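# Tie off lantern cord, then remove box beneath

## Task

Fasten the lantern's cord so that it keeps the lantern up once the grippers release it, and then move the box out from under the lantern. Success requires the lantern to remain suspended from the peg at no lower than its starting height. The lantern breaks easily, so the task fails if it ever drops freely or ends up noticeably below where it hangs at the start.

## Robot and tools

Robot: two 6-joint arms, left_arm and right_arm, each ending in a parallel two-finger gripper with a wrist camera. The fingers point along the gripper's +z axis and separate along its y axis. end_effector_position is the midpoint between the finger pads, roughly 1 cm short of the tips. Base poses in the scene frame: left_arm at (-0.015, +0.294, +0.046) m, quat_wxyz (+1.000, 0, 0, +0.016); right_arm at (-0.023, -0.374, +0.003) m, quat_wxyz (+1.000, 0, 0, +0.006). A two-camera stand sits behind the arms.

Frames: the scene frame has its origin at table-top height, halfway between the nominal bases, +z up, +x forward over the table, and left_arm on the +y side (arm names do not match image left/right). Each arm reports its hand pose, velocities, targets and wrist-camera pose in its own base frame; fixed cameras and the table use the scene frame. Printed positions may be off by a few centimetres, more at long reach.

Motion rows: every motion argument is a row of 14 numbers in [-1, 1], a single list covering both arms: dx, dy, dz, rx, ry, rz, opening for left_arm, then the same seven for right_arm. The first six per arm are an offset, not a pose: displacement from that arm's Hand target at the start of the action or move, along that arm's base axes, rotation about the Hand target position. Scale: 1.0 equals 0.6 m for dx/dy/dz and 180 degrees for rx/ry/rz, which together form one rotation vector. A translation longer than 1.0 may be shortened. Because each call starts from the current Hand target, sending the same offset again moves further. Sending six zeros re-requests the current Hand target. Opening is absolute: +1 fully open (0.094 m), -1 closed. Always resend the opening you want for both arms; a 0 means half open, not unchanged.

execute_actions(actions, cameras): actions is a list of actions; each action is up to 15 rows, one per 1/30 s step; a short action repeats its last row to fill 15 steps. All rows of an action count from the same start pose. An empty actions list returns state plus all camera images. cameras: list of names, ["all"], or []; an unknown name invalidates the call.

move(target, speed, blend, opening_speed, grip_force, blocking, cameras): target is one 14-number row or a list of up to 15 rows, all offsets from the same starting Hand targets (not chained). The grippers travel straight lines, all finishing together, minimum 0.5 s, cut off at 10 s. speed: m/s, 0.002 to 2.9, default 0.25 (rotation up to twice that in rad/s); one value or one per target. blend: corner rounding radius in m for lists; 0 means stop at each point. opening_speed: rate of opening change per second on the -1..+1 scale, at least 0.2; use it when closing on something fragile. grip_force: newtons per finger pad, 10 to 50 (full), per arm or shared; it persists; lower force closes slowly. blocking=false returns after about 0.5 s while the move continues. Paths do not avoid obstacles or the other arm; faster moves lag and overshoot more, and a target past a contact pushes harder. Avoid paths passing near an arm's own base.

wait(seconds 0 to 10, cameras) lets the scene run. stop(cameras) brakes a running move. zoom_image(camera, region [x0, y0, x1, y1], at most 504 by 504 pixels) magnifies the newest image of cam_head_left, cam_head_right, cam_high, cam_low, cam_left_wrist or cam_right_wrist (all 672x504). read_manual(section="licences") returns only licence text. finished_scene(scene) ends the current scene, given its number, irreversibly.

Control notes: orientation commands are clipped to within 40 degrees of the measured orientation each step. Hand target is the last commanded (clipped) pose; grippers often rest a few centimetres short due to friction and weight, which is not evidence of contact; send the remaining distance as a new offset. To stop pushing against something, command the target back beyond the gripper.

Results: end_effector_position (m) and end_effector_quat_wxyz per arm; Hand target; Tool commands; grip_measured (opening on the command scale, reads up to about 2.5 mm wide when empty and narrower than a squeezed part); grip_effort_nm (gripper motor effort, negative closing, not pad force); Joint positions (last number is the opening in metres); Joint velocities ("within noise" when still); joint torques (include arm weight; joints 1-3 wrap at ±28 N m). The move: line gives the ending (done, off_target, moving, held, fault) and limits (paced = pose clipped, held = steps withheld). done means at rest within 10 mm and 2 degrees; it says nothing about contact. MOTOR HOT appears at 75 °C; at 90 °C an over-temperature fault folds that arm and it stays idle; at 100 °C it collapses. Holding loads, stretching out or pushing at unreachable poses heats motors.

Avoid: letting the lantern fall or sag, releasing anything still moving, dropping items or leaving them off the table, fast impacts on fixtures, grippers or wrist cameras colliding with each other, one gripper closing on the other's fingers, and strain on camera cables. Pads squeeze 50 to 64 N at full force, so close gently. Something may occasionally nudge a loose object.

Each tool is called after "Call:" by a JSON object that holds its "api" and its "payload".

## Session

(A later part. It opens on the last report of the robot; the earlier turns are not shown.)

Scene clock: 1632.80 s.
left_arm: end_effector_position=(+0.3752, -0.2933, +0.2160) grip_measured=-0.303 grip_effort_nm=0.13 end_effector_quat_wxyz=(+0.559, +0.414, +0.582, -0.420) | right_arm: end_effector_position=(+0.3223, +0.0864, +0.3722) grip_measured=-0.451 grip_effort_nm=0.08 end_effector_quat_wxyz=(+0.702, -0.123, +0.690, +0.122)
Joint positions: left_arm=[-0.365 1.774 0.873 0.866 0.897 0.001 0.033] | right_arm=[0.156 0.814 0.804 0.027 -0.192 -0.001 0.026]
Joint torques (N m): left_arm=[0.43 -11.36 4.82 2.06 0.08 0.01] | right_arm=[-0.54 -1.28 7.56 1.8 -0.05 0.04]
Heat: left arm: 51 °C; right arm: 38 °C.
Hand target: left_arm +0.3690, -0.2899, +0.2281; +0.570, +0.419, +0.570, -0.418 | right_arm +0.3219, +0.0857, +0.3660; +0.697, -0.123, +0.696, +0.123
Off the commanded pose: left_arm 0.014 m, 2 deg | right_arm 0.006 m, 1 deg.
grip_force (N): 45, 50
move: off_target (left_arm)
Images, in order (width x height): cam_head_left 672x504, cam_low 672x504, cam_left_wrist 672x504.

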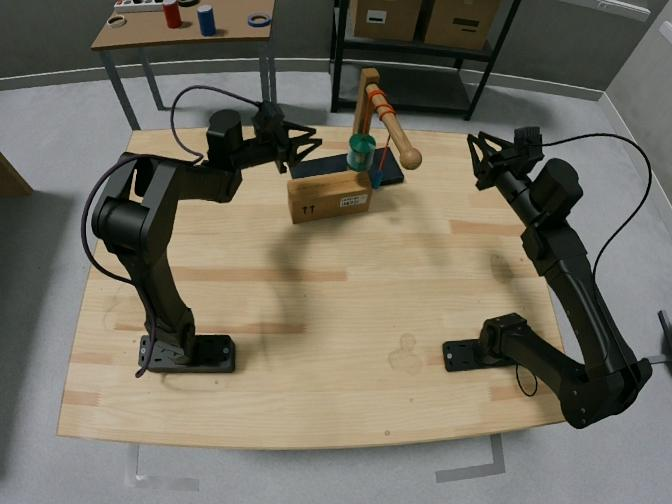

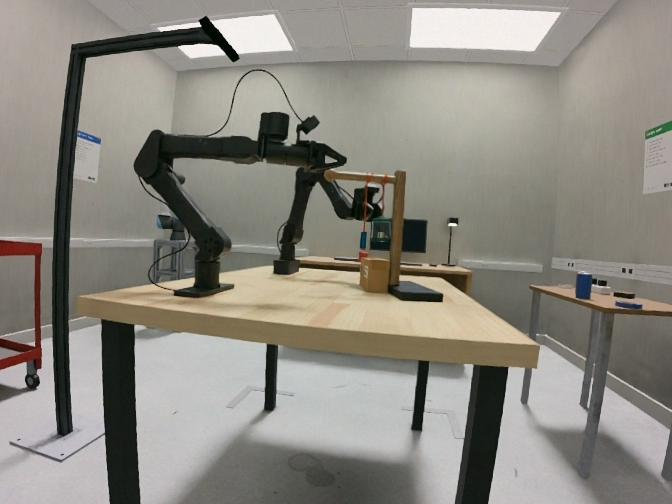

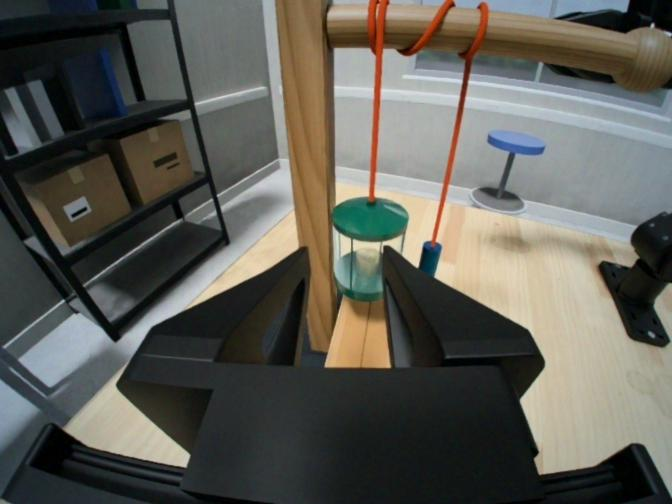

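Call:
{"api": "move", "payload": {"target": [-0.0338,0.1508,-0.2122,0.2384,0.0752,0,1.0, 0,0,0,0,0,0,-0.45], "speed": 0.18, "grip_force": [20, 50], "cameras": ["cam_low", "cam_left_wrist", "cam_head_left"]}}

Call:
{"api": "zoom_image", "payload": {"camera": "cam_low", "region": [310, 120, 450, 300]}}

Scene clock: 1663.43 s.
left_arm: end_effector_position=(+0.3452, -0.1998, +0.1019) grip_measured=+0.998 grip_effort_nm=0.14 end_effector_quat_wxyz=(+0.314, +0.546, +0.744, -0.224) | right_arm: end_effector_position=(+0.3223, +0.0864, +0.3722) grip_measured=-0.451 grip_effort_nm=0.08 end_effector_quat_wxyz=(+0.702, -0.123, +0.690, +0.122)
Joint positions: left_arm=[-0.253 1.669 1.059 -0.458 0.641 0.843 0.094] | right_arm=[0.156 0.814 0.804 0.027 -0.192 -0.001 0.026]
Joint torques (N m): left_arm=[0.59 -6 8.46 1.02 0.4 0.07] | right_arm=[-0.57 -1.17 7.53 1.83 -0.06 0.02]
Heat: left arm: 48 °C; right arm: 38 °C.
Hand target: left_arm +0.3488, -0.1993, +0.1007; +0.308, +0.547, +0.745, -0.226 | right_arm +0.3219, +0.0857, +0.3660; +0.697, -0.123, +0.696, +0.123
Off the commanded pose: left_arm 0.004 m, 1 deg | right_arm 0.006 m, 1 deg.
grip_force (N): 20, 50
move: done
Images, in order (width x height): cam_head_left 672x504, cam_low 672x504, cam_left_wrist 672x504.

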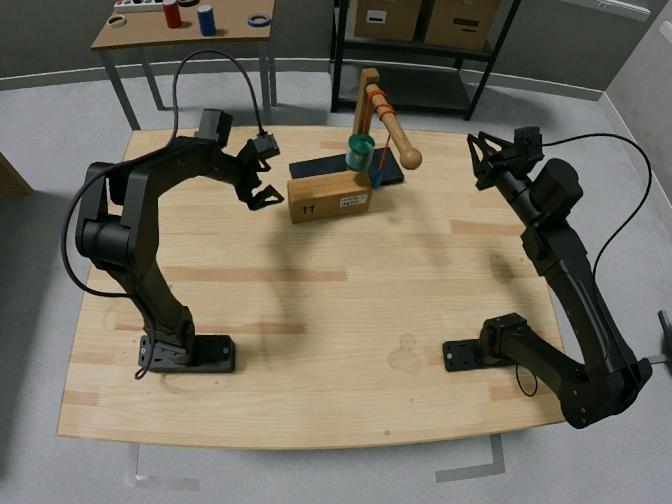

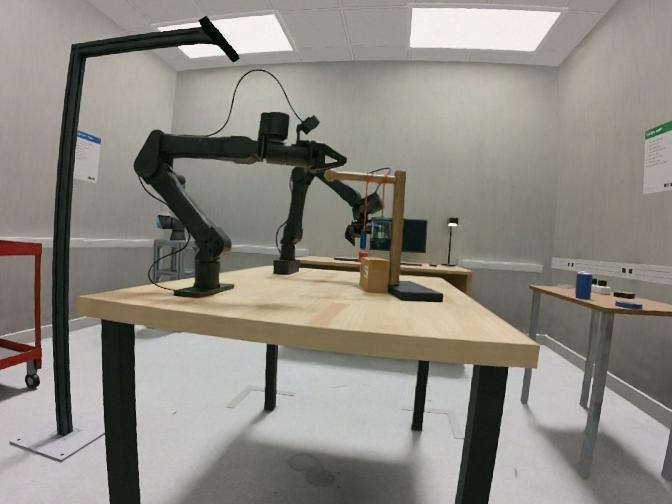

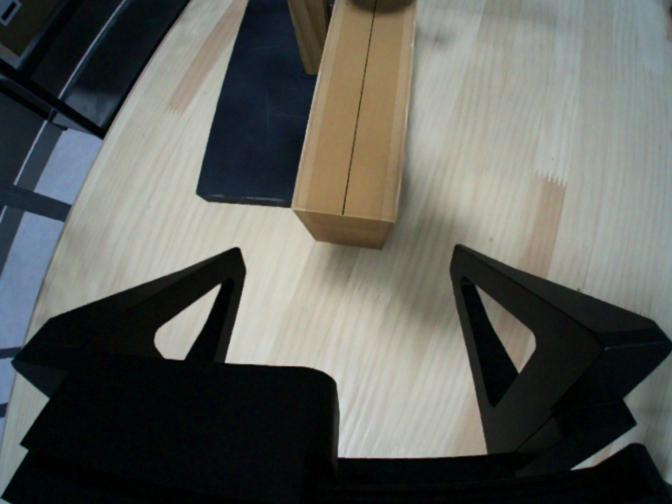

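Scaled by 2.800 from the camera's 672x504 image, which has a finer 960x720 frame.

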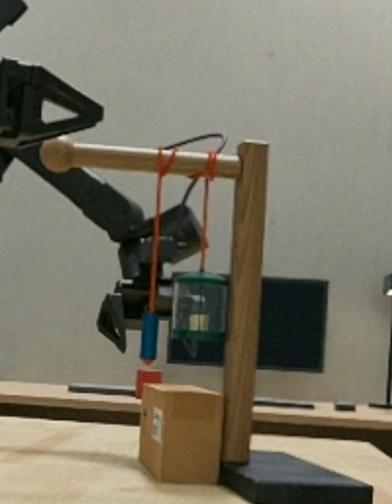

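Call:
{"api": "move", "payload": {"target": [0.0265, -0.083, -0.087, 0, 0, 0, 1.0, 0, 0, 0, 0, 0, 0, -0.45], "speed": 0.08, "grip_force": [20, 50], "cameras": ["cam_left_wrist", "cam_low"]}}

Scene clock: 1687.67 s.
left_arm: end_effector_position=(+0.3590, -0.2451, +0.0509) grip_measured=+0.998 grip_effort_nm=0.13 end_effector_quat_wxyz=(+0.304, +0.547, +0.747, -0.225) | right_arm: end_effector_position=(+0.3223, +0.0864, +0.3722) grip_measured=-0.451 grip_effort_nm=0.08 end_effector_quat_wxyz=(+0.702, -0.123, +0.690, +0.122)
Joint positions: left_arm=[-0.372 1.853 1.059 -0.226 0.58 0.725 0.094] | right_arm=[0.156 0.814 0.804 0.027 -0.192 -0.001 0.026]
Joint torques (N m): left_arm=[-0.21 -7.25 7.15 1.54 0.35 -0.08] | right_arm=[-0.47 -1.21 7.56 1.82 -0.06 0.02]
Heat: left arm: 51 °C; right arm: 38 °C.
Hand target: left_arm +0.3647, -0.2491, +0.0486; +0.308, +0.547, +0.745, -0.226 | right_arm +0.3219, +0.0857, +0.3660; +0.697, -0.123, +0.696, +0.123
Off the commanded pose: left_arm 0.007 m, 1 deg | right_arm 0.006 m, 1 deg.
grip_force (N): 20, 50
move: done
Images, in order (width x height): cam_low 672x504, cam_left_wrist 672x504.

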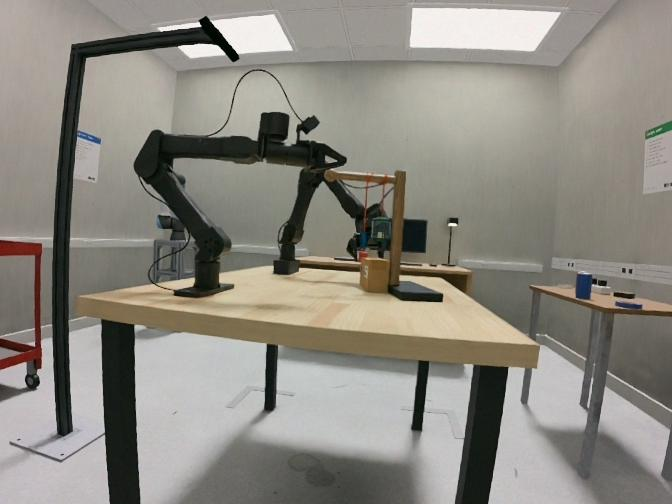

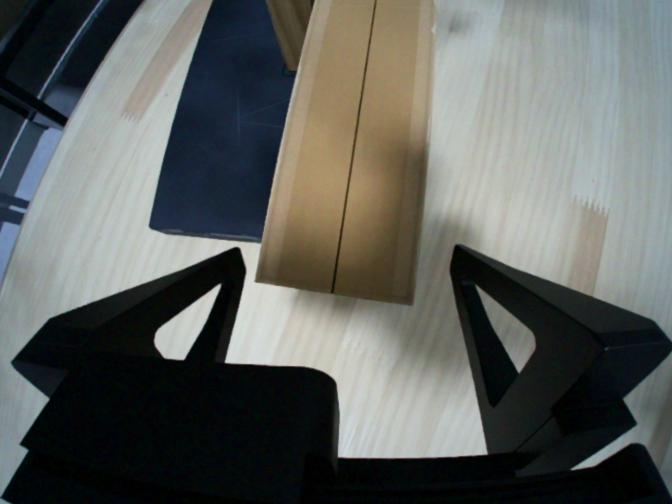

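Call:
{"api": "move", "payload": {"target": [0.0235, -0.0552, -0.0577, 0, 0, 0, 1.0, 0, 0, 0, 0, 0, 0, -0.45], "speed": 0.06, "grip_force": [20, 50], "cameras": ["cam_left_wrist", "cam_low"]}}

Scene clock: 1712.67 s.
left_arm: end_effector_position=(+0.3710, -0.2763, +0.0156) grip_measured=+0.998 grip_effort_nm=0.13 end_effector_quat_wxyz=(+0.302, +0.547, +0.748, -0.226) | right_arm: end_effector_position=(+0.3223, +0.0864, +0.3722) grip_measured=-0.451 grip_effort_nm=0.08 end_effector_quat_wxyz=(+0.702, -0.123, +0.690, +0.122)
Joint positions: left_arm=[-0.439 2.005 1.105 -0.091 0.544 0.658 0.094] | right_arm=[0.156 0.814 0.804 0.027 -0.192 -0.001 0.026]
Joint torques (N m): left_arm=[-0.34 -8.08 7.75 1.65 0.32 -0.09] | right_arm=[-0.61 -1.25 7.62 1.81 -0.07 0.01]
Heat: left arm: 51 °C; right arm: 38 °C.
Hand target: left_arm +0.3787, -0.2823, +0.0140; +0.308, +0.547, +0.745, -0.227 | right_arm +0.3219, +0.0857, +0.3660; +0.697, -0.123, +0.696, +0.123
Off the commanded pose: left_arm 0.010 m, 1 deg | right_arm 0.006 m, 1 deg.
grip_force (N): 20, 50
move: done
Images, in order (width x height): cam_low 672x504, cam_left_wrist 672x504.

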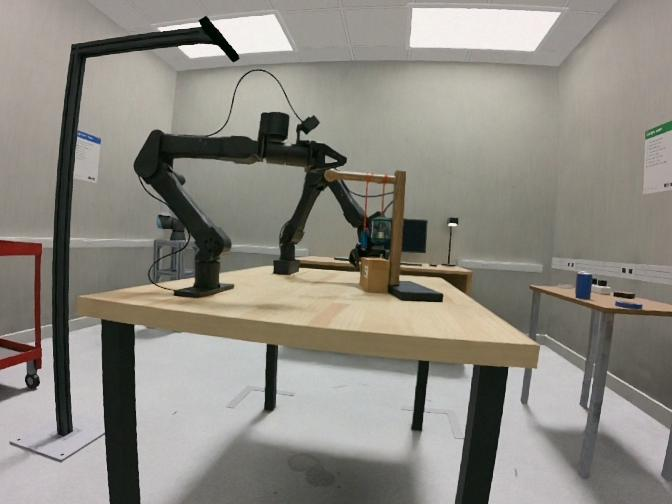

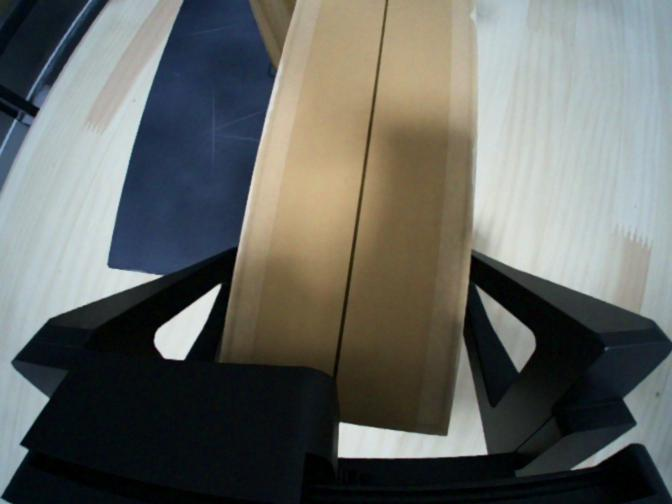

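Call:
{"api": "move", "payload": {"target": [0, 0, 0, 0, 0, 0, 0.3, 0, 0, 0, 0, 0, 0, -0.45], "speed": 0.06, "opening_speed": 0.4, "grip_force": [20, 50], "cameras": ["cam_left_wrist", "cam_low"]}}

Scene clock: 1726.53 s.
left_arm: end_effector_position=(+0.3700, -0.2777, +0.0158) grip_measured=+0.416 grip_effort_nm=-0.42 end_effector_quat_wxyz=(+0.302, +0.548, +0.747, -0.227) | right_arm: end_effector_position=(+0.3223, +0.0864, +0.3722) grip_measured=-0.451 grip_effort_nm=0.08 end_effector_quat_wxyz=(+0.702, -0.123, +0.690, +0.122)
Joint positions: left_arm=[-0.442 2.005 1.105 -0.091 0.546 0.657 0.067] | right_arm=[0.156 0.814 0.804 0.027 -0.192 -0.001 0.026]
Joint torques (N m): left_arm=[-0.06 -8.08 7.76 1.61 0.29 -0.08] | right_arm=[-0.54 -1.25 7.46 1.81 -0.06 0]
Heat: left arm: 50 °C; right arm: 38 °C.
Hand target: left_arm +0.3788, -0.2823, +0.0140; +0.308, +0.547, +0.745, -0.226 | right_arm +0.3219, +0.0857, +0.3660; +0.697, -0.123, +0.696, +0.123
Off the commanded pose: left_arm 0.010 m, 1 deg | right_arm 0.006 m, 1 deg.
grip_force (N): 20, 50
move: done
Images, in order (width x height): cam_low 672x504, cam_left_wrist 672x504.

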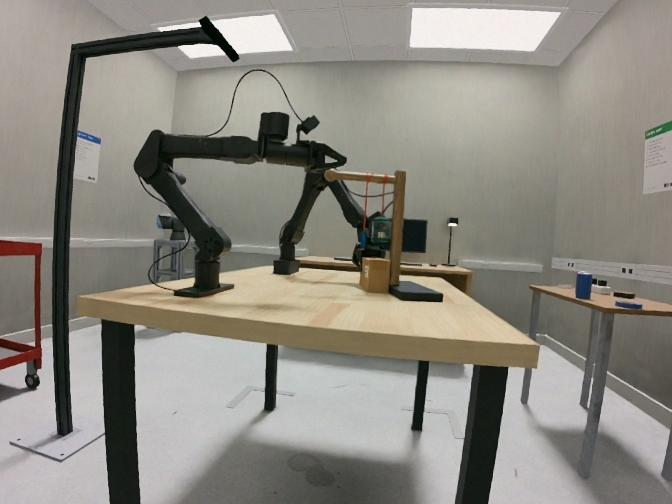

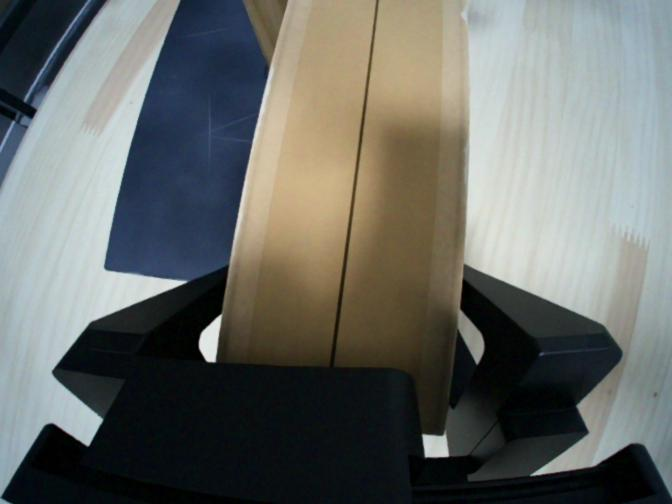

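Call:
{"api": "move", "payload": {"target": [-0.1128, 0.3577, 0.0133, 0, 0, 0, 0.3, 0, 0, 0, 0, 0, 0, -0.45], "speed": 0.1, "grip_force": [20, 50], "cameras": ["cam_left_wrist", "cam_low", "cam_head_left"]}}

Scene clock: 1745.13 s.
left_arm: end_effector_position=(+0.3136, -0.0671, +0.0133) grip_measured=+0.408 grip_effort_nm=-0.47 end_effector_quat_wxyz=(+0.305, +0.541, +0.751, -0.225) | right_arm: end_effector_position=(+0.3223, +0.0864, +0.3722) grip_measured=-0.451 grip_effort_nm=0.08 end_effector_quat_wxyz=(+0.702, -0.123, +0.690, +0.122)
Joint positions: left_arm=[0.188 1.801 0.852 -0.501 0.771 1.389 0.066] | right_arm=[0.156 0.814 0.804 0.027 -0.192 -0.001 0.026]
Joint torques (N m): left_arm=[0.29 -9.48 5.31 0.12 0.53 0.19] | right_arm=[-0.55 -1.21 7.45 1.83 -0.1 0.03]
Heat: left arm: 49 °C; right arm: 38 °C.
Hand target: left_arm +0.3110, -0.0677, +0.0220; +0.308, +0.547, +0.745, -0.226 | right_arm +0.3219, +0.0857, +0.3660; +0.697, -0.123, +0.696, +0.123
Off the commanded pose: left_arm 0.009 m, 1 deg | right_arm 0.006 m, 1 deg.
grip_force (N): 20, 50
move: done
Images, in order (width x height): cam_head_left 672x504, cam_low 672x504, cam_left_wrist 672x504.

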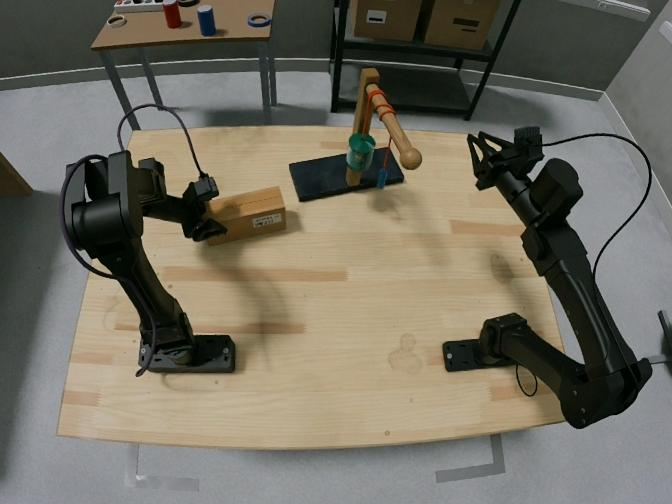

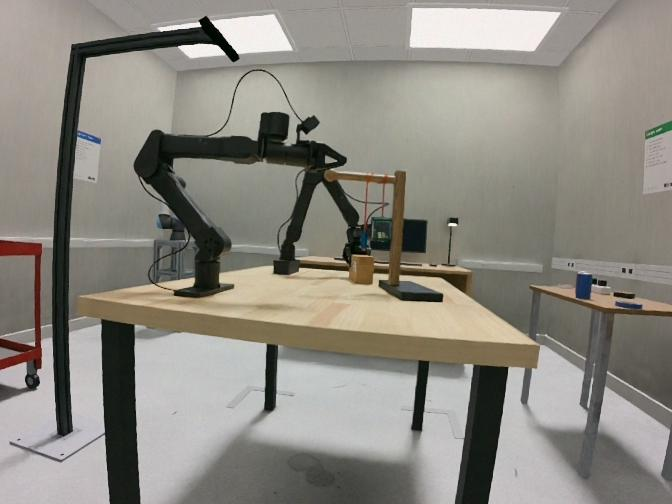

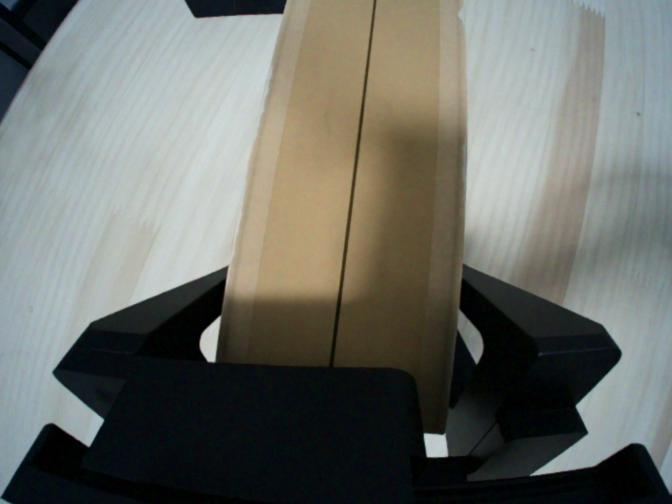

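Call:
{"api": "move", "payload": {"target": [[-0.02, 0.0636, 0, 0, 0, 0, 0.3, 0, 0, 0, 0, 0, 0, -0.45], [-0.02, 0.0636, 0, 0, 0, 0, 0.9, 0, 0, 0, 0, 0, 0, -0.45], [-0.035, 0.111, 0.1667, 0, 0, 0, 0.9, 0, 0, 0, 0, 0, 0, -0.45]], "speed": [0.08, 0.08, 0.1], "opening_speed": 0.5, "grip_force": [20, 50], "cameras": ["cam_left_wrist", "cam_low", "cam_head_left"]}}

Scene clock: 1771.60 s.
left_arm: end_effector_position=(+0.2877, -0.0013, +0.1085) grip_measured=+0.898 grip_effort_nm=0.13 end_effector_quat_wxyz=(+0.294, +0.543, +0.751, -0.235) | right_arm: end_effector_position=(+0.3223, +0.0864, +0.3722) grip_measured=-0.451 grip_effort_nm=0.08 end_effector_quat_wxyz=(+0.702, -0.123, +0.690, +0.122)
Joint positions: left_arm=[0.437 1.689 1.152 -1.194 0.758 1.754 0.089] | right_arm=[0.156 0.814 0.804 0.027 -0.192 -0.001 0.026]
Joint torques (N m): left_arm=[0.51 -9.06 7.1 -0.25 0.62 0.09] | right_arm=[-0.47 -1.21 7.47 1.83 -0.06 0.02]
Heat: left arm: 48 °C; right arm: 38 °C.
Hand target: left_arm +0.2901, -0.0010, +0.1220; +0.308, +0.547, +0.745, -0.226 | right_arm +0.3219, +0.0857, +0.3660; +0.697, -0.123, +0.696, +0.123
Off the commanded pose: left_arm 0.014 m, 2 deg | right_arm 0.006 m, 1 deg.
grip_force (N): 20, 50
move: off_target (left_arm)
Images, in order (width x height): cam_head_left 672x504, cam_low 672x504, cam_left_wrist 672x504.

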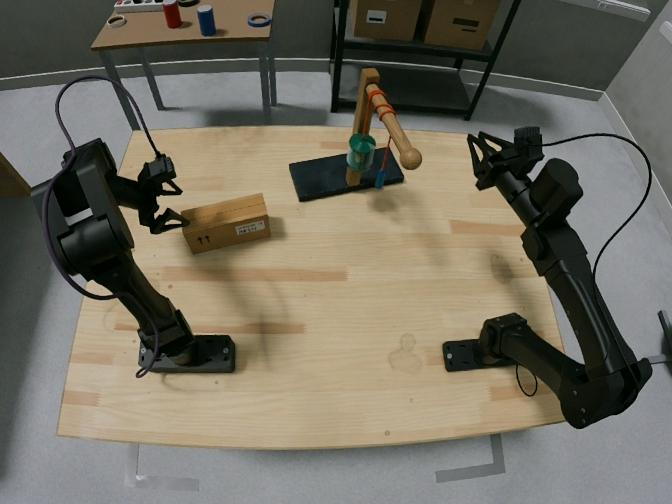

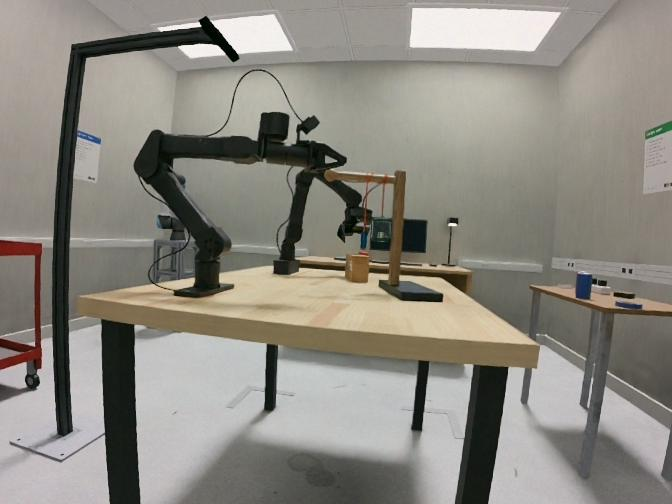

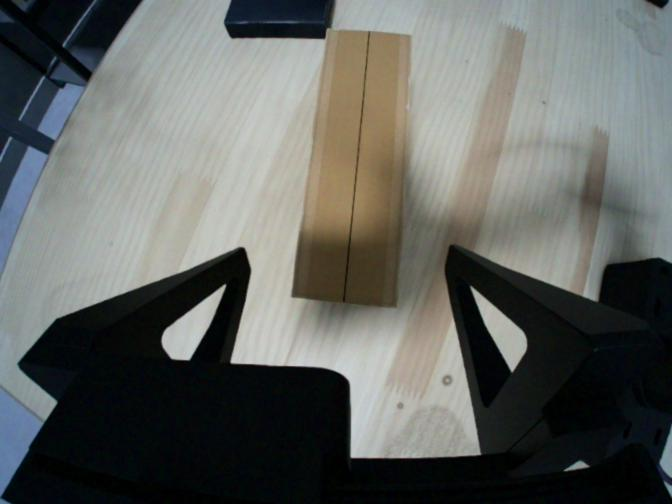

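Call:
{"api": "zoom_image", "payload": {"camera": "cam_low", "region": [310, 150, 450, 310]}}

Call:
{"api": "zoom_image", "payload": {"camera": "cam_head_left", "region": [270, 50, 450, 220]}}

Scaled by 3.150 from the camera's 672x504 image, which has a finer 960x720 frame.

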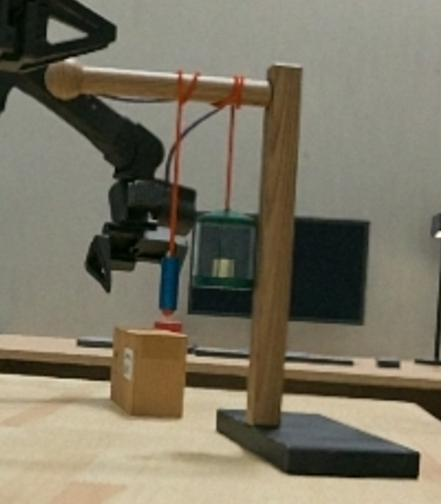

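Scaled by 2.800 from the camera's 672x504 image, which has a finer 960x720 frame.

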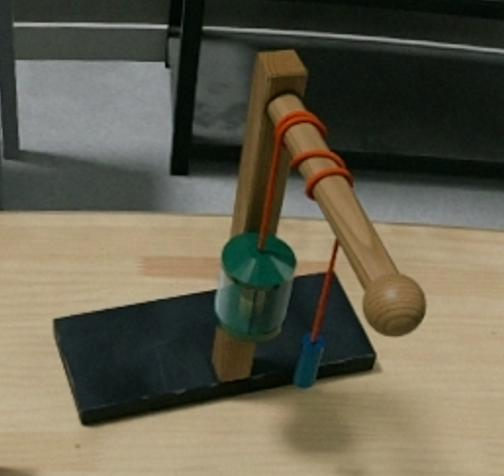

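Call:
{"api": "finished_scene", "payload": {"scene": 2}}

The scene is finished: the task was done.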